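# Bend a rod into an upright arch in two sockets

## Task

Shape the rod into a standing arch so that each of its two ends sits in its own socket on the board, and leave it that way once the robot lets go.

## Robot and tools

Robot: two arms, left_arm and right_arm, each with a two-finger gripper and a wrist camera. In the scene frame the origin is at table-top height, halfway between the nominal arm bases; +z points up, +x points out over the table, and left_arm is on the +y side. Arm names do not match image sides. The calibrated bases are left_arm at (+0.002, +0.358, 0) m and right_arm at (-0.043, -0.293, 0) m, both nearly unrotated. A camera stand is fixed behind the arms.

Frames: every hand pose, velocity, target and wrist-camera pose is given in that arm's own base frame. Fixed cameras and the table are in the scene frame. The fingers point along the gripper's +z axis and open and close along its y axis. end_effector_position is the spot between the pads, roughly 1 cm behind the tips.

Command rows: a row always has 14 numbers, each from -1 to 1, even when one arm stays still. The first seven are left_arm's dx, dy, dz, rx, ry, rz and opening, and the next seven are right_arm's in the same order. dx, dy and dz are offsets along that arm's base axes, and 1.0 equals 0.6 m. rx, ry and rz form one rotation vector, with 1.0 equal to 180 degrees, and the turn is about the Hand target's position. These six numbers are offsets, not poses. They count from the arm's Hand target as it stood when the action or move began, so sending the same offset twice moves the arm twice. The opening is absolute: +1 is fully open (0.094 m) and -1 is closed. Sending 0 for all six pose numbers re-commands the current Hand target. A 0 in the opening slot is a real half-open command, so to keep a gripper unchanged, send its present opening again. If the translation is longer than 1.0 it may be shortened along its direction.

execute_actions(actions, cameras): actions is a list of actions. Each action is up to 15 rows, and each row is one 1/30 s control step. A short action repeats its last row until the 15 steps are used. Every row in an action is measured from the pose at the start of that action, not from the row before it. cameras takes names, ["all"] or []. Images come only when asked for, or when actions is empty. An empty list also reports the scene number and the task.

move(target, speed, blend, opening_speed, grip_force, blocking, cameras): drives each gripper in a straight line to its target. target is one 14-number row, or a list of up to 15 rows. Every row counts from the same starting Hand targets. speed is in m/s, from 0.002 to 2.9, default 0.25; rotation may run up to twice that figure in rad/s. blend is a corner radius in m for lists; 0 stops at each point. opening_speed is in scale units per second, 0.2 or more. Use it to close slowly on parts that can bend or crush. grip_force is in newtons per pad, from 10 to 50. It persists until changed, and lower values close slowly. With blocking=false the result comes early while the move continues. A move lasts at most 10 s. Paths ignore obstacles and the other arm. Faster moves lag, overshoot and hit harder. Do not route a path near an arm's own base; go around it.

The move: line reports how the move ended (done, off_target, moving, held, fault) and any limits that applied. done means the arm rests within 10 mm and 2 degrees of its target. Neither done nor off_target tells you about contact. limits=paced means the sent pose was clipped; limits=held means steps were withheld.

wait(seconds 0 to 10) lets time pass while a running move continues. stop brakes a running move. zoom_image(camera, region [x0,y0,x1,y1] in pixels, at most 504 by 504) enlarges part of the latest image. The cameras are cam_head_left, cam_head_right, cam_low, cam_left_wrist and cam_right_wrist, all 896x504. read_manual gives licence texts. finished_scene(scene) ends the scene for good, so call it only when the arch stands by itself.

Results: each arm reports end_effector_position (m) and end_effector_quat_wxyz in its base frame. Hand target is the last commanded pose after clipping, and the next offsets start from it. Tool commands lists the current opening commands. grip_measured is the measured opening on the same -1 to +1 scale. Results also give joint positions, joint velocities (a line may just say within noise) and joint torques. Torques are noisy and biased; joints 1 to 3 wrap at ±28 N m. Action calls also list some intermediate step positions.

The controller limits each step's rotation to 40 degrees from the measured orientation. Grippers often stop short, sag or tilt, especially at long reach. Check the reported pose after every move, then correct it with an offset or by turning the gripper back. A blocked arm keeps pushing until you command it back.

Gripping: grip_measured follows the command, so a touch shows no stop. Squeeze rises about 1 N per 0.001 below the first-touch reading, then jumps to the force limit. To release, command an opening well above grip_measured.

Avoid: dropping the rod or letting it fall off the table, releasing it while it moves, slamming into fixed or heavy items, and very hard pushes. Avoid any contact between the two arms, including one gripper closing on the other's fingers. Do not strain either arm's camera cable. Long holds, stretched-out poses or pushing at unreachable targets heat the motors. A MOTOR HOT line warns of this; an OVER-TEMPERATURE FAULT folds that arm away for the rest of the scene. Loose objects may be nudged now and then.

Each tool is called after "Emit:" by a JSON object that holds its "method" and its "body", one argument or row to a line.

## Session

Emit:
{"method": "execute_actions", "body": {
  "actions": []
}}

Emit:
{"method": "zoom_image", "body": {
  "camera": "cam_low",
  "region": [380, 200, 600, 320]
}}

Emit:
{"method": "zoom_image", "body": {
  "camera": "cam_head_left",
  "region": [140, 150, 490, 310]
}}

Emit:
{"method": "zoom_image", "body": {
  "camera": "cam_head_right",
  "region": [180, 150, 530, 310]
}}

Scene clock: 0.00 s.
left_arm: end_effector_position=(+0.4007, -0.0012, +0.0786) grip_measured=+1.000 end_effector_quat_wxyz=(+0.567, +0.009, +0.823, +0.032) | right_arm: end_effector_position=(+0.3757, -0.0351, +0.0611) grip_measured=+1.000 end_effector_quat_wxyz=(+0.540, +0.065, +0.837, -0.060)
Joint positions: left_arm=[-0.036 1.609 0.383 0.862 -0.076 0.039 0.094] | right_arm=[-0.025 1.57 0.313 0.83 0.148 0.034 0.094]
Joint velocities: within noise
Joint torques (N m): no reading
Heat: left arm: 32 °C; right arm: 32 °C.
Hand target: left_arm +0.4033, -0.0013, +0.0843; +0.573, +0.009, +0.819, +0.032 | right_arm +0.3776, -0.0351, +0.0644; +0.544, +0.065, +0.835, -0.060
Tool commands: left_gripper/opening=+1.0 right_gripper/opening=+1.0
camera_calibration:
cam_left_wrist: T_world_to_cam=[[0.0235404, -0.991578, -0.127355, 0.00277231], [-0.912975, 0.0305821, -0.406867, 0.401864], [0.407335, 0.125849, -0.904566, 0.0390306], [0, 0, 0, 1]] pos_world=[0.350928, -0.0144529, 0.199164]
cam_right_wrist: T_world_to_cam=[[-0.144437, -0.98948, 0.00825701, 0.0203374], [-0.924327, 0.131938, -0.358067, 0.376149], [0.35321, -0.0593502, -0.93366, 0.051231], [0, 0, 0, 1]] pos_world=[0.332527, -0.0264645, 0.182351]

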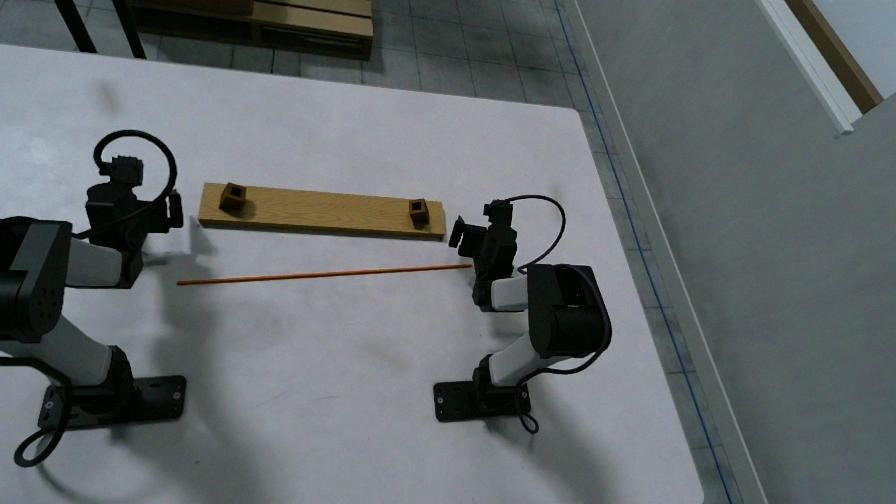

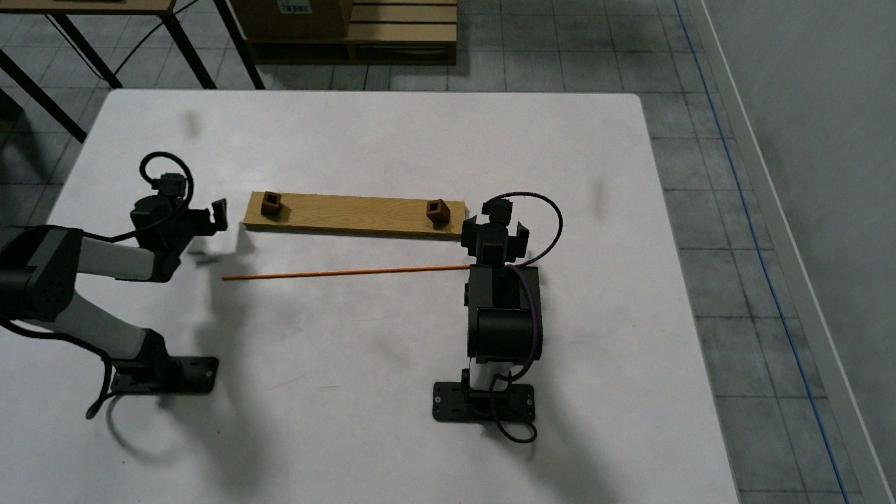

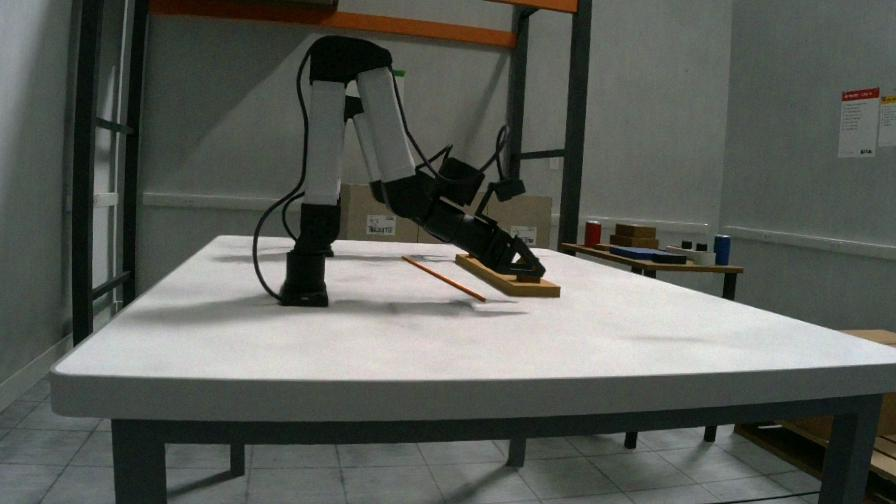

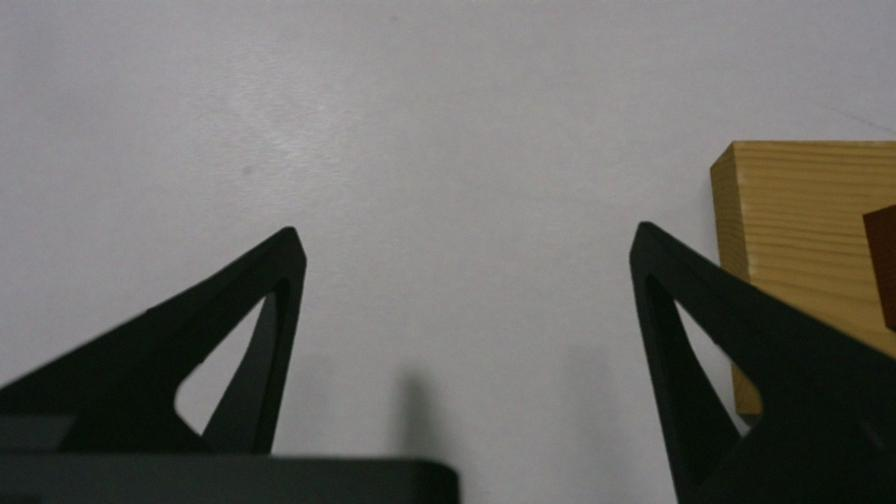

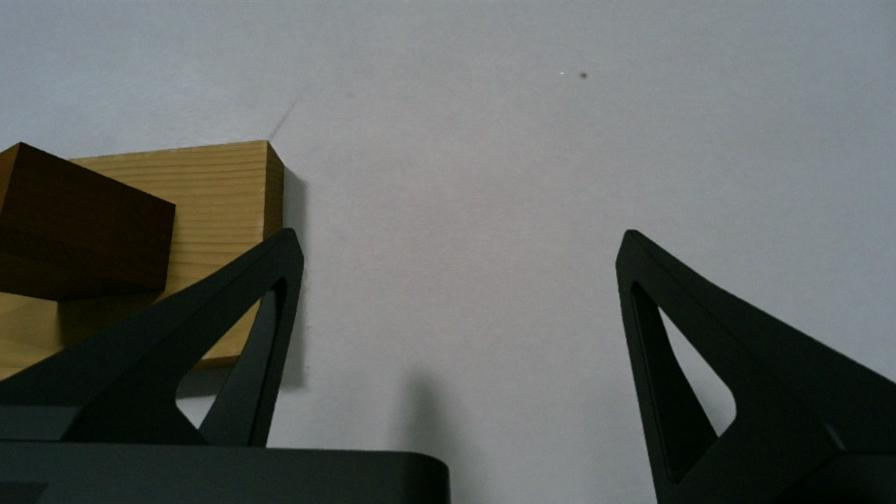

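Scaled by 2.291 from the camera's 896x504 image, which has a finer 1280x720 frame.

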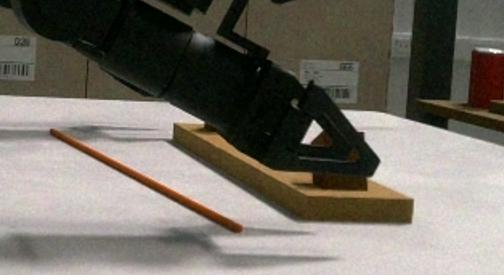

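Scaled by 1.440 from the camera's 896x504 image, which has a finer 1280x720 frame.

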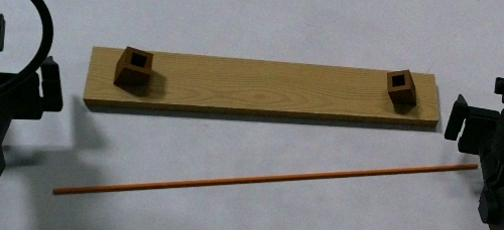

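Scaled by 1.440 from the camera's 896x504 image, which has a finer 1280x720 frame.

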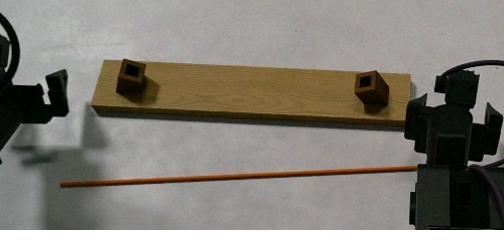

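Emit:
{"method": "move", "body": {
  "target": [
    [-0.08,0,0.2,0,0,0,1,-0.06,0,0.2,0,0,0,1],
    [-0.2465,-0.2578,0.026,0.3297,0.3692,-0.3919,1,-0.1387,0.1225,0.0593,-0.3229,0.3687,0.4715,1]
  ],
  "speed": 0.25,
  "blend": [0.04, 0],
  "cameras": ["all"]
}}

Scene clock: 20.77 s.
left_arm: end_effector_position=(+0.2571, -0.1572, +0.0963) grip_measured=+1.000 end_effector_quat_wxyz=(-0.062, +0.689, +0.719, +0.070) | right_arm: end_effector_position=(+0.2906, +0.0391, +0.0975) grip_measured=+1.000 end_effector_quat_wxyz=(+0.066, +0.727, -0.680, +0.072)
Joint positions: left_arm=[-0.638 1.783 1.421 -1.314 -0.155 0.881 0.094] | right_arm=[0.247 1.683 1.308 -1.23 0.192 -1.387 0.094]
Joint torques (N m): left_arm=[-0.64 -8.59 8.21 -0.23 -0.09 0.22] | right_arm=[-0.06 -4.29 6.93 0.01 0.11 -0.05]
Heat: left arm: 35 °C; right arm: 35 °C.
Hand target: left_arm +0.2554, -0.1560, +0.0999; -0.074, +0.697, +0.710, +0.074 | right_arm +0.2944, +0.0384, +0.1000; +0.072, +0.730, -0.675, +0.077
Off the commanded pose: left_arm 0.004 m, 2 deg | right_arm 0.005 m, 1 deg.
move: done
camera_calibration:
cam_left_wrist: T_world_to_cam=[[-0.999319, 0.0210583, -0.0302948, 0.266626], [-0.0131477, 0.563949, 0.825705, 0.0165135], [0.0344726, 0.825541, -0.563288, 0.306229], [0, 0, 0, 1]] pos_world=[0.256105, -0.267732, 0.166937]
cam_right_wrist: T_world_to_cam=[[0.99821, 0.0514228, -0.0305409, -0.287827], [0.0540623, -0.557398, 0.828483, -0.0723477], [0.0255795, -0.828651, -0.55918, 0.208339], [0, 0, 0, 1]] pos_world=[0.285894, 0.147115, 0.167647]

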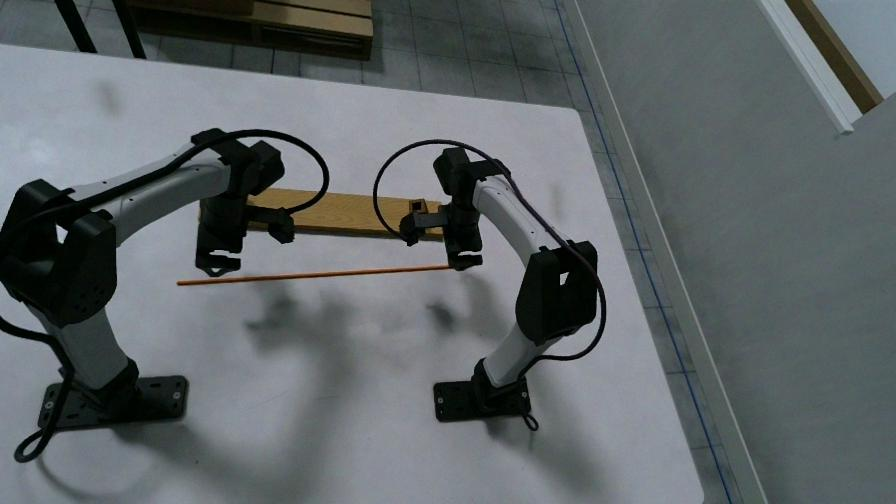

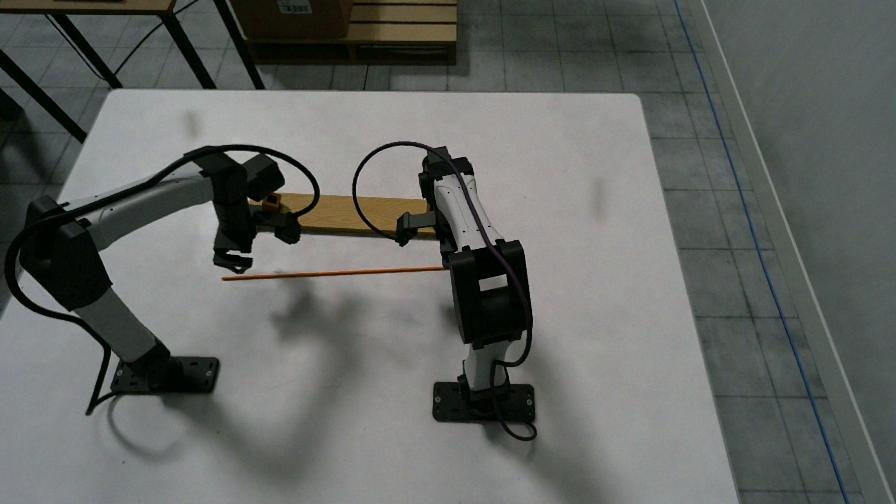

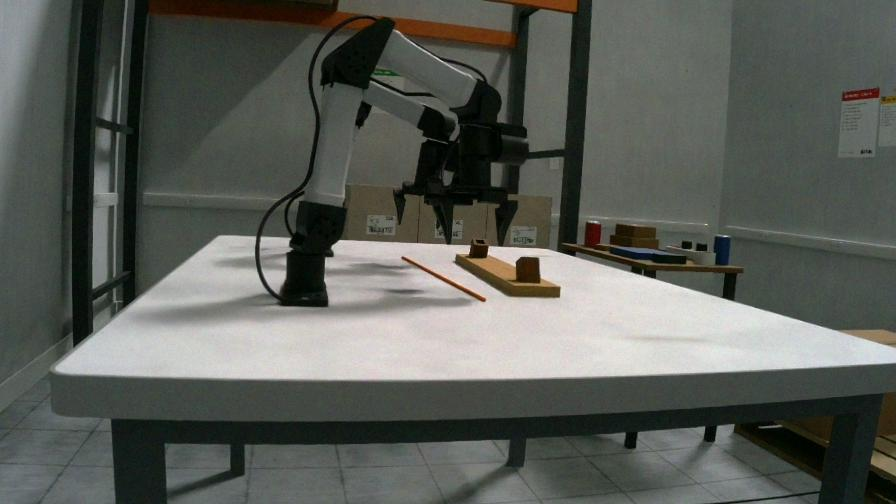

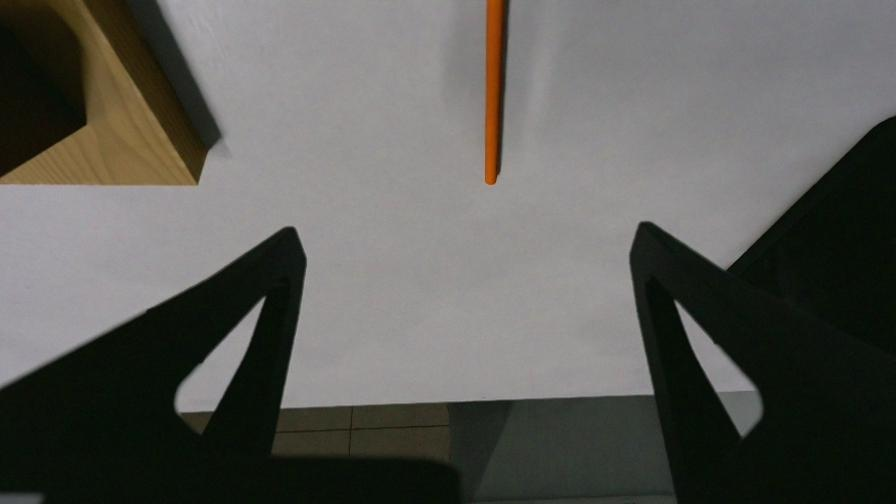

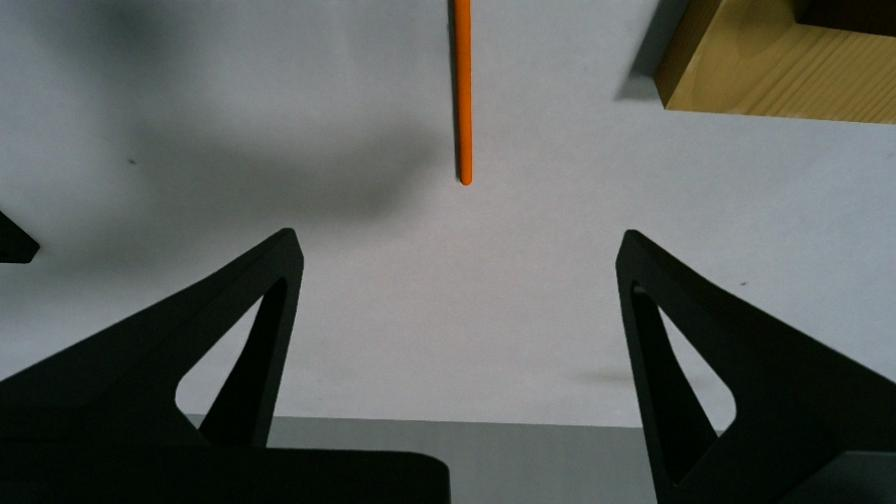

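Emit:
{"method": "move", "body": {
  "target": [-0.0195, 0.005, -0.118, 0,0,0,1, 0.0035,-0.0075,-0.118,0,0,0.0056,1],
  "speed": 0.12,
  "cameras": ["cam_left_wrist", "cam_right_wrist", "cam_low"]
}}

Emit:
{"method": "zoom_image", "body": {
  "camera": "cam_low",
  "region": [380, 210, 510, 310]
}}

Scene clock: 26.63 s.
left_arm: end_effector_position=(+0.2458, -0.1536, +0.0327) grip_measured=+1.000 end_effector_quat_wxyz=(-0.068, +0.694, +0.714, +0.070) | right_arm: end_effector_position=(+0.2961, +0.0379, +0.0347) grip_measured=+1.000 end_effector_quat_wxyz=(+0.064, +0.735, -0.671, +0.074)
Joint positions: left_arm=[-0.651 1.813 1.195 -1.072 -0.155 0.881 0.094] | right_arm=[0.24 1.754 1.133 -0.973 0.194 -1.421 0.094]
Joint torques (N m): left_arm=[-0.79 -8.72 5.3 0.17 -0.07 0.07] | right_arm=[-0.76 -4.71 4.03 0.32 0.12 -0.07]
Heat: left arm: 36 °C; right arm: 34 °C.
Hand target: left_arm +0.2437, -0.1530, +0.0292; -0.074, +0.697, +0.710, +0.074 | right_arm +0.2965, +0.0339, +0.0292; +0.071, +0.736, -0.669, +0.077
Off the commanded pose: left_arm 0.004 m, 1 deg | right_arm 0.007 m, 1 deg.
move: done
camera_calibration:
cam_left_wrist: T_world_to_cam=[[-0.999214, 0.0345486, -0.0194113, 0.25501], [0.00314462, 0.557415, 0.830228, 0.0616139], [0.0395034, 0.829515, -0.557086, 0.266979], [0, 0, 0, 1]] pos_world=[0.244069, -0.264618, 0.102527]
cam_right_wrist: T_world_to_cam=[[0.996631, 0.0774684, -0.0269389, -0.295858], [0.0655978, -0.555716, 0.82878, -0.0247327], [0.0492339, -0.827755, -0.558926, 0.165168], [0, 0, 0, 1]] pos_world=[0.288351, 0.145894, 0.104845]
Images, in order (width x height): cam_low 896x504, cam_left_wrist 896x504, cam_right_wrist 896x504.

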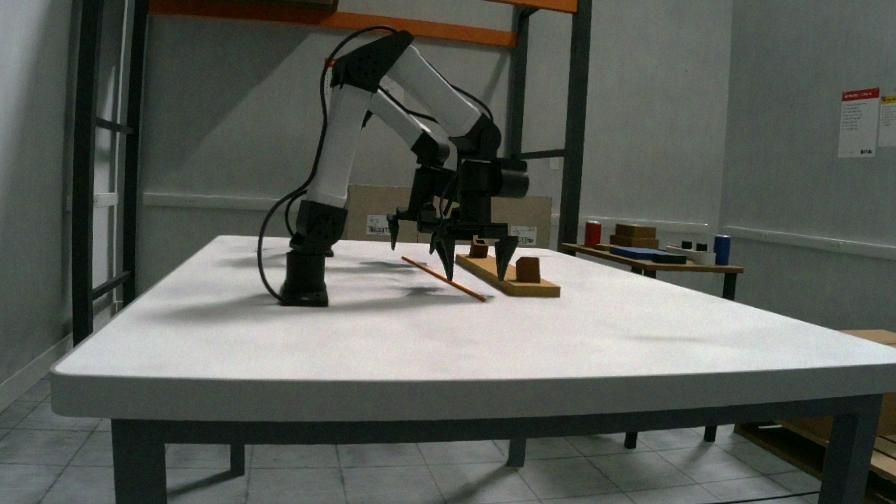

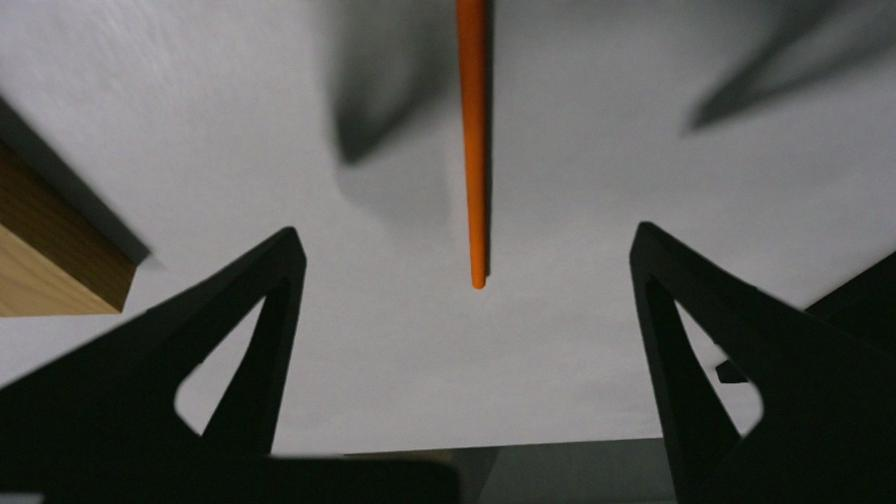

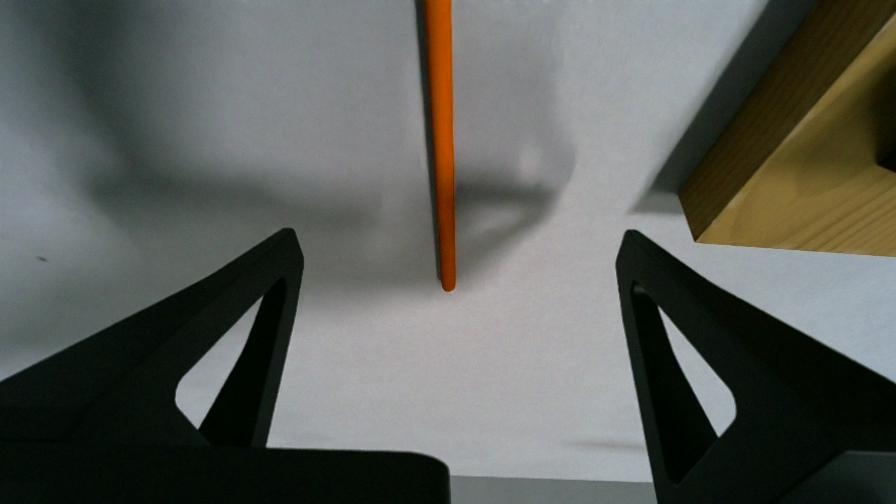

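Scaled by 3.877 from the camera's 896x504 image, which has a finer 1280x720 frame.

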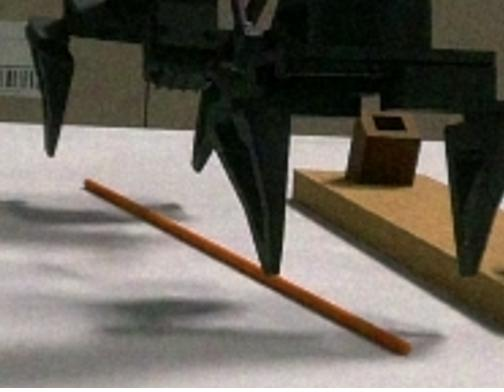

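Emit:
{"method": "move", "body": {
  "target": [0,0, -0.028, 0,0,0,1, -0.009,-0.008,-0.03,0,0,0.0,1],
  "speed": 0.06,
  "cameras": ["cam_left_wrist", "cam_right_wrist", "cam_low"]
}}

Emit:
{"method": "zoom_image", "body": {
  "camera": "cam_low",
  "region": [380, 210, 510, 310]
}}

Scene clock: 31.03 s.
left_arm: end_effector_position=(+0.2468, -0.1544, +0.0171) grip_measured=+1.000 end_effector_quat_wxyz=(-0.065, +0.694, +0.714, +0.070) | right_arm: end_effector_position=(+0.2918, +0.0333, +0.0174) grip_measured=+1.000 end_effector_quat_wxyz=(+0.062, +0.735, -0.671, +0.075)
Joint positions: left_arm=[-0.651 1.836 1.159 -1.007 -0.155 0.881 0.094] | right_arm=[0.228 1.759 1.064 -0.894 0.195 -1.432 0.094]
Joint torques (N m): left_arm=[-0.76 -8.58 4.96 0.19 -0.08 0.08] | right_arm=[-0.75 -4.48 3.78 0.32 0.12 -0.06]
Heat: left arm: 36 °C; right arm: 34 °C.
Hand target: left_arm +0.2438, -0.1531, +0.0124; -0.074, +0.697, +0.710, +0.074 | right_arm +0.2911, +0.0291, +0.0112; +0.071, +0.736, -0.669, +0.077
Off the commanded pose: left_arm 0.006 m, 1 deg | right_arm 0.008 m, 1 deg.
move: done
camera_calibration:
cam_left_wrist: T_world_to_cam=[[-0.99913, 0.0345158, -0.0233971, 0.255752], [-0.0000609632, 0.559893, 0.828565, 0.0762323], [0.0416984, 0.827846, -0.559404, 0.25815], [0, 0, 0, 1]] pos_world=[0.244769, -0.265218, 0.0872306]
cam_right_wrist: T_world_to_cam=[[0.996733, 0.0772547, -0.0235441, -0.291663], [0.0626891, -0.556276, 0.82863, -0.0119224], [0.0509185, -0.827399, -0.559302, 0.151311], [0, 0, 0, 1]] pos_world=[0.283753, 0.141095, 0.0876408]
Images, in order (width x height): cam_low 896x504, cam_left_wrist 896x504, cam_right_wrist 896x504.

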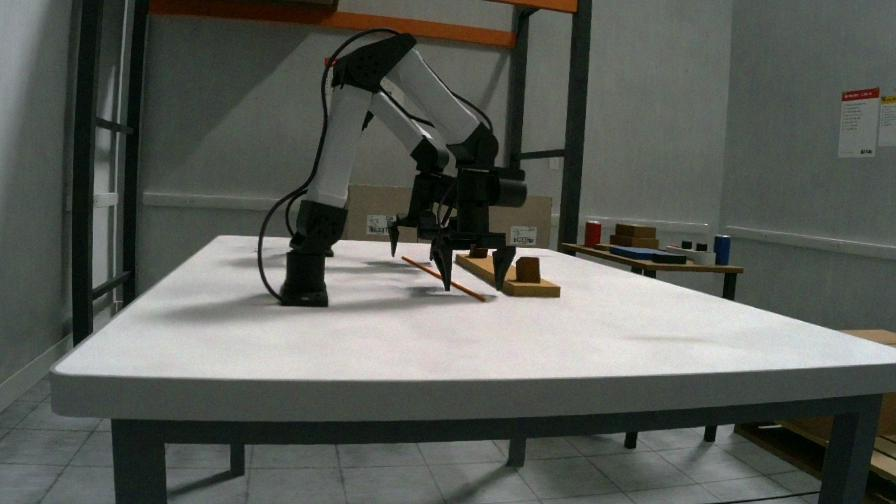

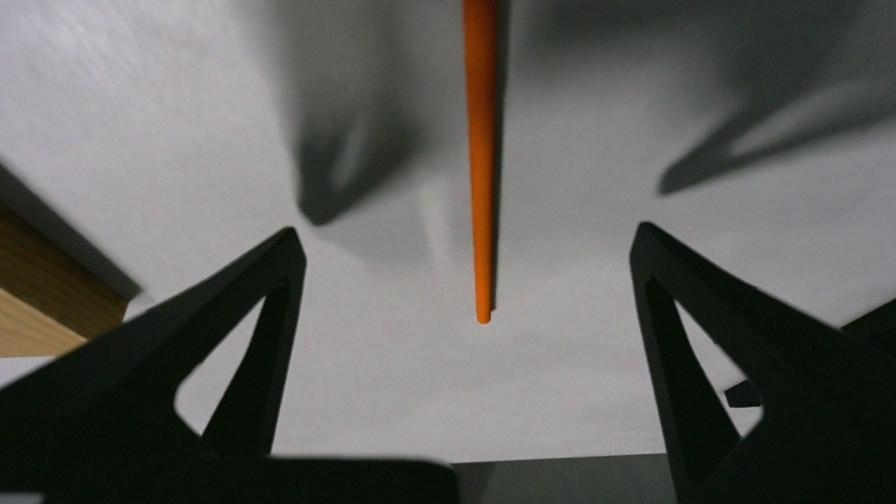

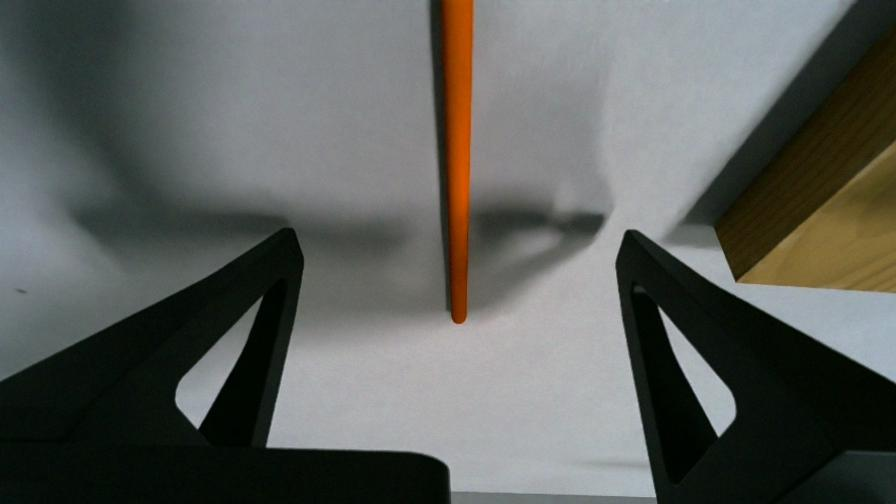

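Scaled by 3.877 from the camera's 896x504 image, which has a finer 1280x720 frame.

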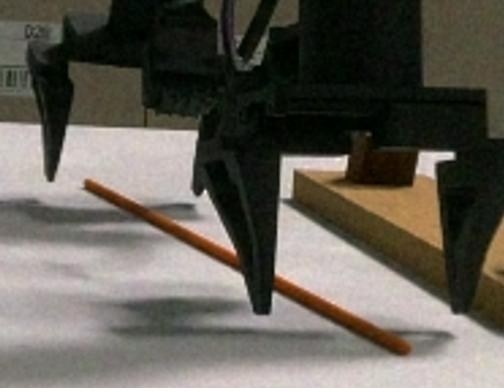

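Emit:
{"method": "move", "body": {
  "target": [0,0, -0.012, 0,0,0,1, 0,0,-0.016,0,0,0.0,1],
  "speed": 0.05,
  "cameras": ["cam_left_wrist", "cam_right_wrist", "cam_low"]
}}

Emit:
{"method": "zoom_image", "body": {
  "camera": "cam_low",
  "region": [380, 210, 510, 310]
}}

Scene clock: 33.43 s.
left_arm: end_effector_position=(+0.2468, -0.1542, +0.0115) grip_measured=+1.000 end_effector_quat_wxyz=(-0.065, +0.694, +0.714, +0.071) | right_arm: end_effector_position=(+0.2904, +0.0329, +0.0102) grip_measured=+1.000 end_effector_quat_wxyz=(+0.065, +0.736, -0.670, +0.074)
Joint positions: left_arm=[-0.651 1.846 1.146 -0.986 -0.156 0.881 0.094] | right_arm=[0.228 1.772 1.048 -0.87 0.195 -1.433 0.094]
Joint torques (N m): left_arm=[-0.77 -8.23 4.72 0.25 -0.07 0.07] | right_arm=[-0.75 -4.14 3.34 0.51 0.12 -0.06]
Heat: left arm: 36 °C; right arm: 34 °C.
Hand target: left_arm +0.2437, -0.1529, +0.0051; -0.074, +0.697, +0.710, +0.074 | right_arm +0.2911, +0.0290, +0.0016; +0.071, +0.736, -0.669, +0.077
Off the commanded pose: left_arm 0.007 m, 1 deg | right_arm 0.009 m, 1 deg.
move: done
camera_calibration:
cam_left_wrist: T_world_to_cam=[[-0.999113, 0.0346366, -0.023933, 0.255689], [-0.000461489, 0.559423, 0.828882, 0.0807657], [0.0420983, 0.828158, -0.558912, 0.254878], [0, 0, 0, 1]] pos_world=[0.244769, -0.265118, 0.0816285]
cam_right_wrist: T_world_to_cam=[[0.996516, 0.077939, -0.0297038, -0.290462], [0.0681071, -0.554784, 0.829202, -0.00764145], [0.048148, -0.828336, -0.558159, 0.14788], [0, 0, 0, 1]] pos_world=[0.282851, 0.140893, 0.080249]
Images, in order (width x height): cam_low 896x504, cam_left_wrist 896x504, cam_right_wrist 896x504.

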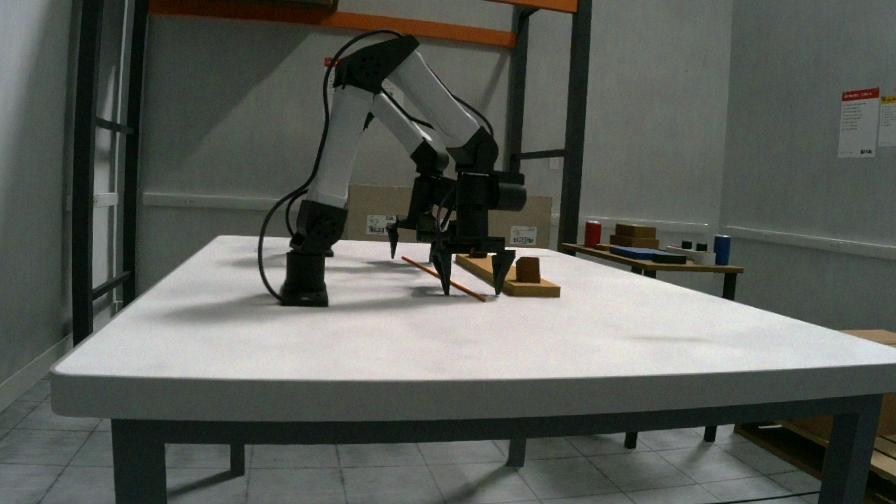

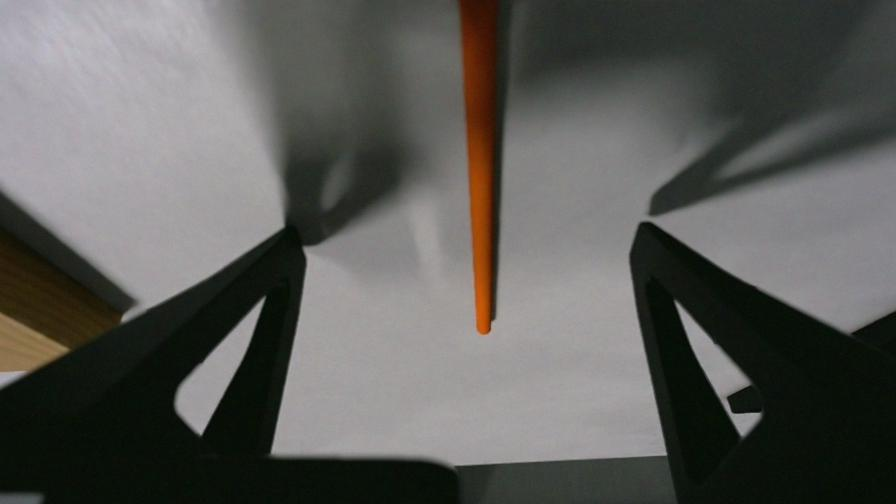

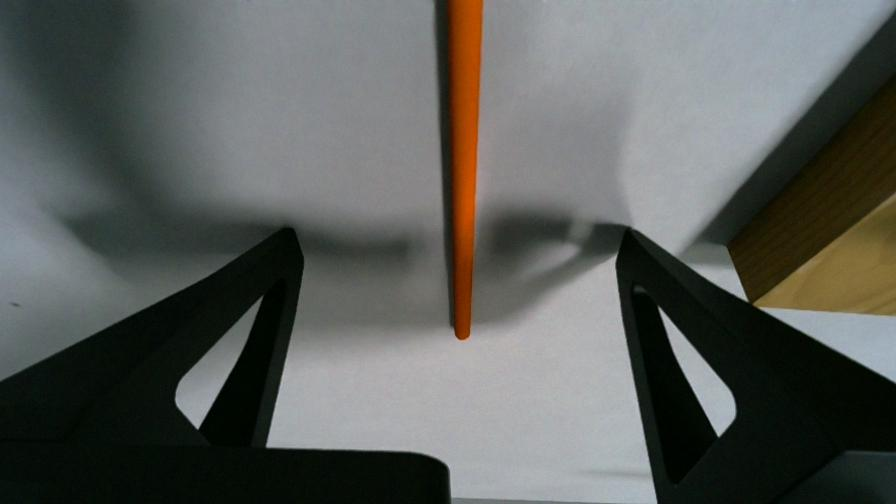

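Scaled by 3.877 from the camera's 896x504 image, which has a finer 1280x720 frame.

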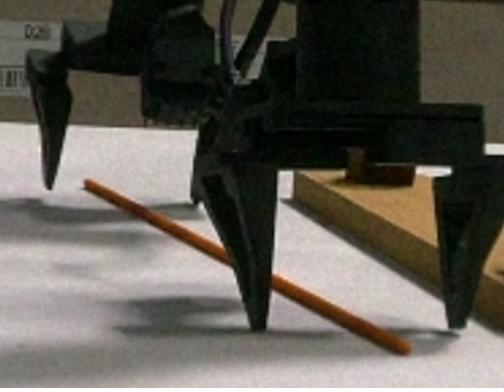

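Emit:
{"method": "move", "body": {
  "target": [0,0, -0.007, 0,0,0,-0.6, 0,0,-0.005,0,0,0.0,-0.6],
  "speed": 0.05,
  "opening_speed": 0.8,
  "cameras": ["cam_left_wrist", "cam_right_wrist"]
}}

Scene clock: 38.83 s.
left_arm: end_effector_position=(+0.2527, -0.1554, +0.0094) grip_measured=-0.598 end_effector_quat_wxyz=(-0.055, +0.693, +0.714, +0.080) | right_arm: end_effector_position=(+0.2891, +0.0309, +0.0097) grip_measured=-0.597 end_effector_quat_wxyz=(+0.070, +0.736, -0.669, +0.076)
Joint positions: left_arm=[-0.651 1.848 1.141 -0.955 -0.171 0.881 0.019] | right_arm=[0.228 1.772 1.044 -0.872 0.204 -1.435 0.019]
Joint torques (N m): left_arm=[-0.75 -7.87 4.49 0.14 0.08 0.07] | right_arm=[-0.75 -3.7 3.11 0.63 0.04 -0.04]
Heat: left arm: 36 °C; right arm: 33 °C.
Hand target: left_arm +0.2438, -0.1531, +0.0010; -0.074, +0.697, +0.710, +0.074 | right_arm +0.2910, +0.0291, -0.0014; +0.071, +0.736, -0.669, +0.077
Off the commanded pose: left_arm 0.013 m, 2 deg | right_arm 0.011 m, 0 deg.
move: off_target (left_arm, right_arm)
camera_calibration:
cam_left_wrist: T_world_to_cam=[[-0.998029, 0.0360691, -0.0513525, 0.261768], [-0.0223131, 0.560873, 0.827601, 0.0889788], [0.058653, 0.827116, -0.558962, 0.250109], [0, 0, 0, 1]] pos_world=[0.248568, -0.266216, 0.0796048]
cam_right_wrist: T_world_to_cam=[[0.996207, 0.0800857, -0.0340385, -0.288887], [0.0724034, -0.545856, 0.834745, -0.00985768], [0.048271, -0.834043, -0.549584, 0.146071], [0, 0, 0, 1]] pos_world=[0.281454, 0.139584, 0.0786738]
Images, in order (width x height): cam_left_wrist 896x504, cam_right_wrist 896x504.

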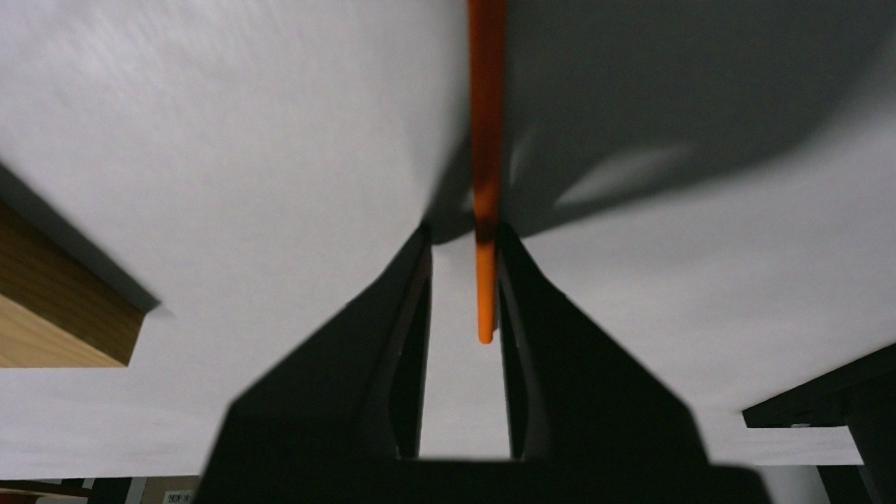

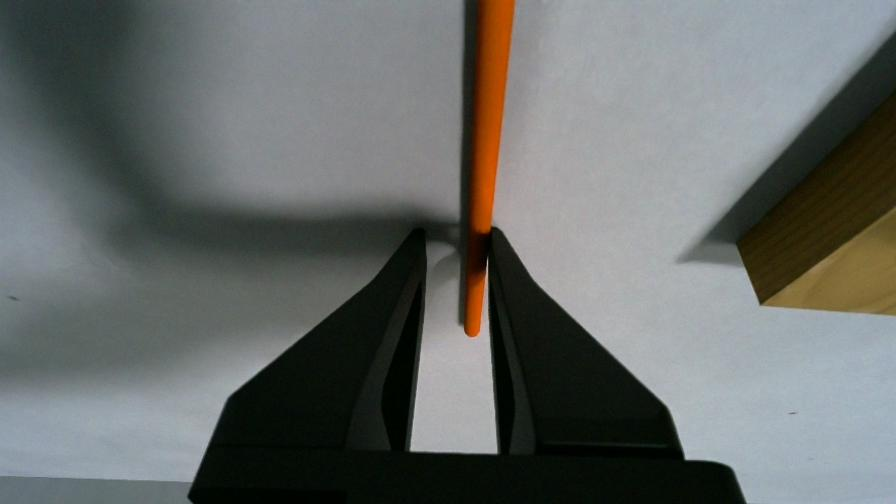

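Emit:
{"method": "move", "body": {
  "target": [0,0,0,0,0,0,-0.85, 0,0,0,0,0,0.0,-0.85],
  "speed": 0.05,
  "opening_speed": 0.3
}}

Emit:
{"method": "move", "body": {
  "target": [0,0,0,0,0,0,-1, 0,0,0,0,0,0.0,-1],
  "speed": 0.05,
  "opening_speed": 0.2,
  "cameras": ["cam_left_wrist", "cam_right_wrist"]
}}

Scene clock: 42.20 s.
left_arm: end_effector_position=(+0.2527, -0.1554, +0.0092) grip_measured=-0.848 end_effector_quat_wxyz=(-0.055, +0.693, +0.714, +0.080) | right_arm: end_effector_position=(+0.2902, +0.0310, +0.0097) grip_measured=-0.847 end_effector_quat_wxyz=(+0.068, +0.736, -0.669, +0.077)
Joint positions: left_arm=[-0.651 1.849 1.141 -0.955 -0.171 0.881 0.007] | right_arm=[0.228 1.772 1.044 -0.867 0.205 -1.435 0.007]
Joint torques (N m): left_arm=[-0.76 -7.9 4.48 0.15 0.09 0.08] | right_arm=[-0.75 -3.7 3.12 0.59 0.04 -0.03]
Heat: left arm: 36 °C; right arm: 33 °C.
Hand target: left_arm +0.2437, -0.1530, +0.0010; -0.074, +0.697, +0.710, +0.074 | right_arm +0.2910, +0.0291, -0.0014; +0.071, +0.736, -0.669, +0.077
Off the commanded pose: left_arm 0.012 m, 2 deg | right_arm 0.011 m, 0 deg.
move: off_target (left_arm, right_arm)

Scene clock: 43.17 s.
left_arm: end_effector_position=(+0.2527, -0.1554, +0.0092) grip_measured=-0.924 end_effector_quat_wxyz=(-0.055, +0.693, +0.714, +0.080) | right_arm: end_effector_position=(+0.2907, +0.0311, +0.0097) grip_measured=-0.907 end_effector_quat_wxyz=(+0.067, +0.736, -0.669, +0.078)
Joint positions: left_arm=[-0.651 1.849 1.141 -0.955 -0.171 0.881 0.004] | right_arm=[0.228 1.772 1.044 -0.865 0.206 -1.435 0.004]
Joint torques (N m): left_arm=[-0.76 -7.92 4.48 0.14 0.08 0.07] | right_arm=[-0.76 -3.71 3.12 0.58 0.03 -0.03]
Heat: left arm: 36 °C; right arm: 33 °C.
Hand target: left_arm +0.2437, -0.1530, +0.0010; -0.074, +0.697, +0.710, +0.074 | right_arm +0.2911, +0.0291, -0.0014; +0.071, +0.736, -0.669, +0.077
Off the commanded pose: left_arm 0.012 m, 2 deg | right_arm 0.011 m, 0 deg.
move: off_target (left_arm, right_arm)
camera_calibration:
cam_left_wrist: T_world_to_cam=[[-0.99806, 0.0361819, -0.0506696, 0.261732], [-0.0217067, 0.560547, 0.827838, 0.088915], [0.0583554, 0.827332, -0.558674, 0.249967], [0, 0, 0, 1]] pos_world=[0.248567, -0.266116, 0.0793044]
cam_right_wrist: T_world_to_cam=[[0.996408, 0.080123, -0.0274046, -0.290587], [0.06688, -0.546107, 0.835041, -0.00825127], [0.0519402, -0.833875, -0.549504, 0.145115], [0, 0, 0, 1]] pos_world=[0.282558, 0.139785, 0.0786682]
Images, in order (width x height): cam_left_wrist 896x504, cam_right_wrist 896x504.

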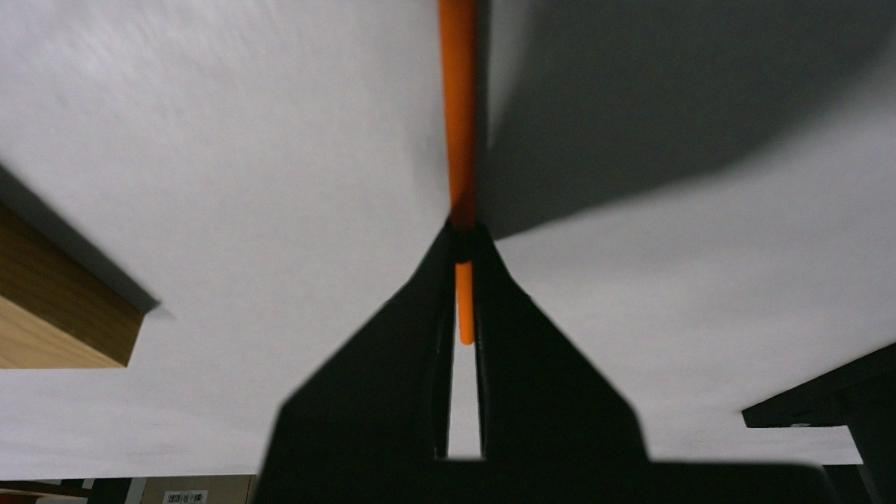

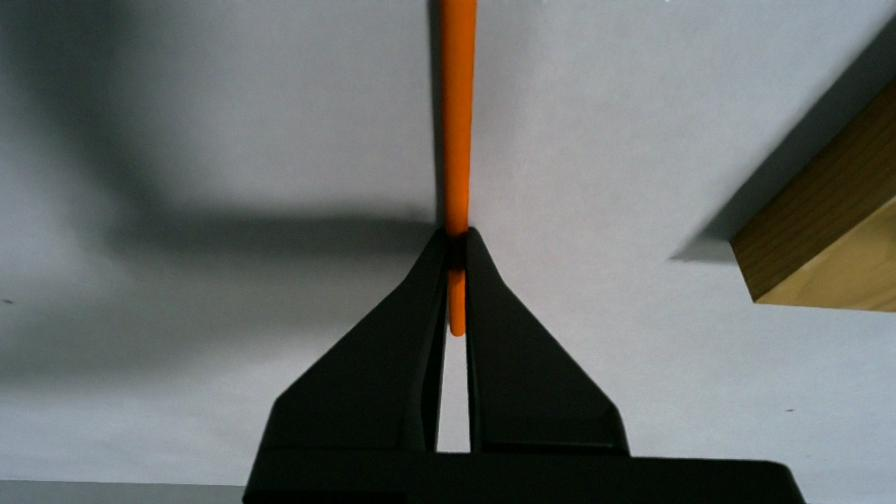

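Emit:
{"method": "move", "body": {
  "target": [
    [0.014,-0.004,0.08,0,0,0,-1, 0,0.003,0.08,0,0,0.0,-1],
    [0.014,-0.010,0.13,-0.056,0,0,-1, 0,0.010,0.13,0.056,0,0.0,-1]
  ],
  "speed": 0.08,
  "blend": [0.02,0],
  "cameras": ["all"]
}}

Emit:
{"method": "zoom_image", "body": {
  "camera": "cam_low",
  "region": [360, 180, 540, 300]
}}

Scene clock: 47.60 s.
left_arm: end_effector_position=(+0.2507, -0.1565, +0.0650) grip_measured=-0.924 end_effector_quat_wxyz=(-0.028, +0.698, +0.716, +0.019) | right_arm: end_effector_position=(+0.2864, +0.0300, +0.0632) grip_measured=-0.908 end_effector_quat_wxyz=(+0.031, +0.737, -0.675, +0.018)
Joint positions: left_arm=[-0.586 1.732 1.246 -1.131 -0.048 0.958 0.004] | right_arm=[0.145 1.685 1.184 -1.094 0.067 -1.514 0.004]
Joint torques (N m): left_arm=[0.64 -11.9 8.28 0.03 0.3 0.2] | right_arm=[-0.61 -7.69 6.76 0.04 -0.36 -0.07]
Heat: left arm: 36 °C; right arm: 33 °C.
Hand target: left_arm +0.2522, -0.1590, +0.0790; -0.013, +0.700, +0.714, +0.011 | right_arm +0.2910, +0.0352, +0.0766; +0.006, +0.740, -0.673, +0.018
Off the commanded pose: left_arm 0.014 m, 2 deg | right_arm 0.015 m, 3 deg.
move: off_target (left_arm, right_arm)
camera_calibration:
cam_left_wrist: T_world_to_cam=[[-0.999332, 0.0350922, -0.0102477, 0.260059], [0.0154593, 0.659665, 0.751401, 0.0545045], [0.0331284, 0.75074, -0.659766, 0.283082], [0, 0, 0, 1]] pos_world=[0.249664, -0.257602, 0.148478]
cam_right_wrist: T_world_to_cam=[[0.995506, 0.0770371, -0.0550785, -0.282675], [0.0921617, -0.654309, 0.750591, -0.0518157], [0.021785, -0.752293, -0.658468, 0.18679], [0, 0, 0, 1]] pos_world=[0.282111, 0.128394, 0.146318]

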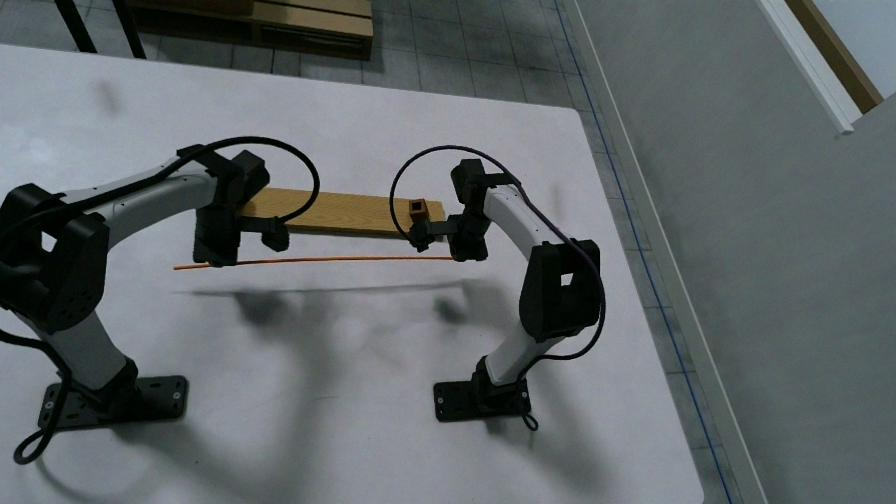

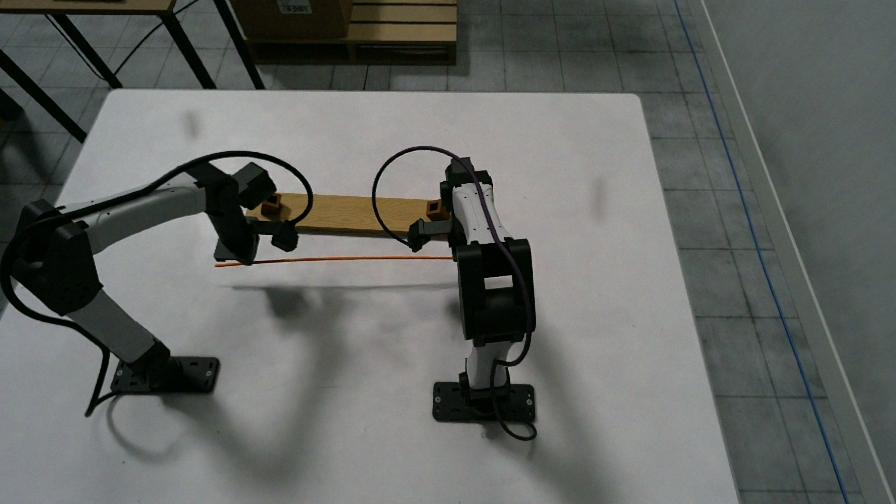

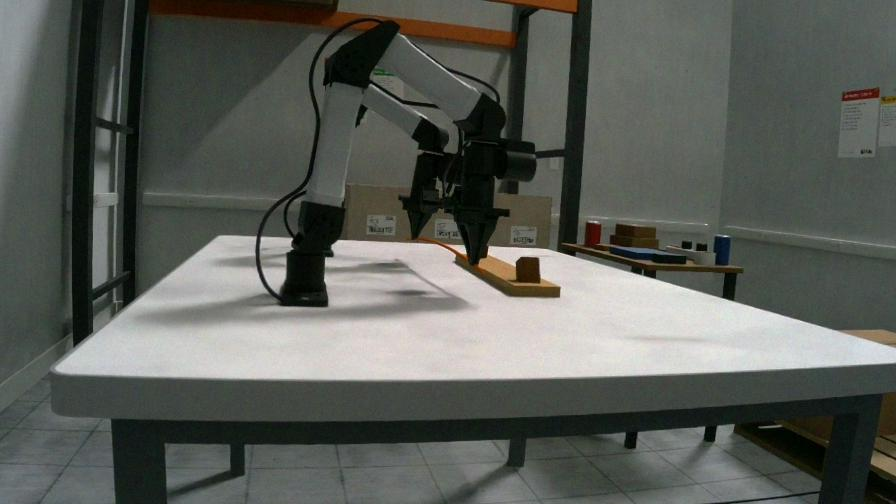

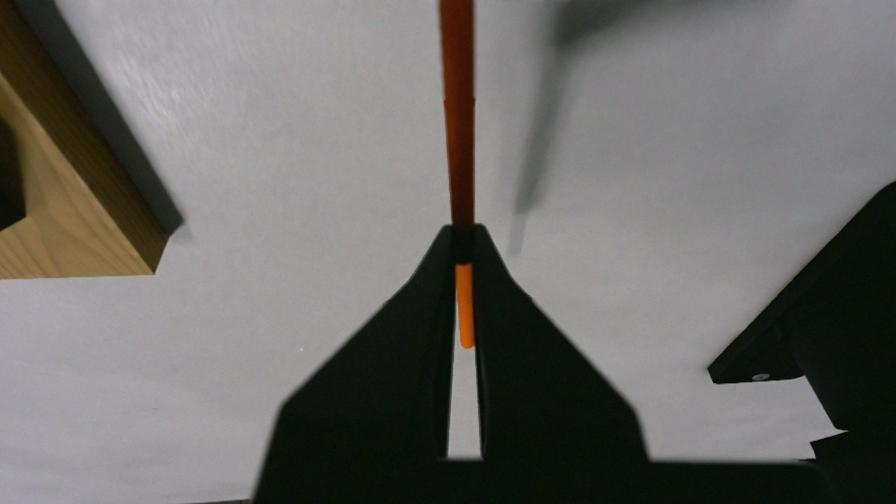

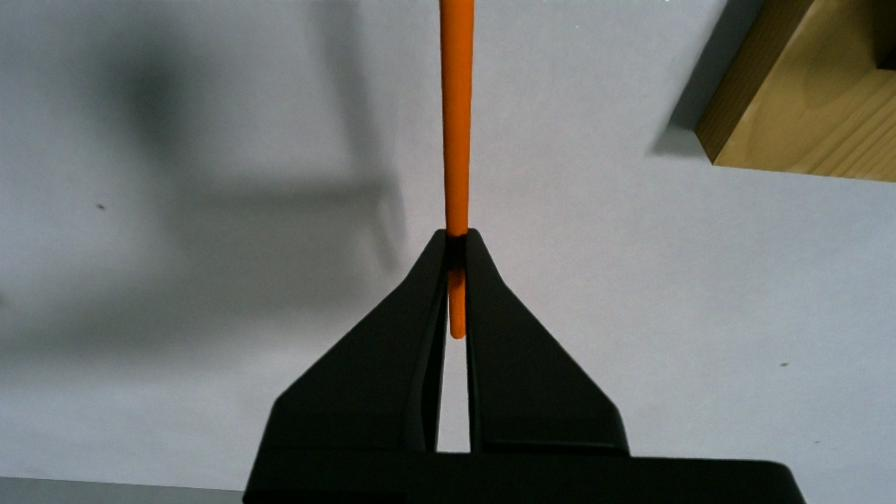

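Scaled by 2.800 from the camera's 896x504 image, which has a finer 1280x720 frame.

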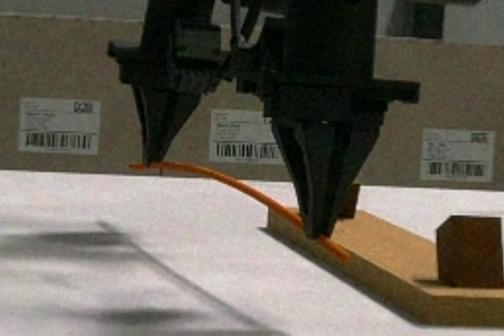

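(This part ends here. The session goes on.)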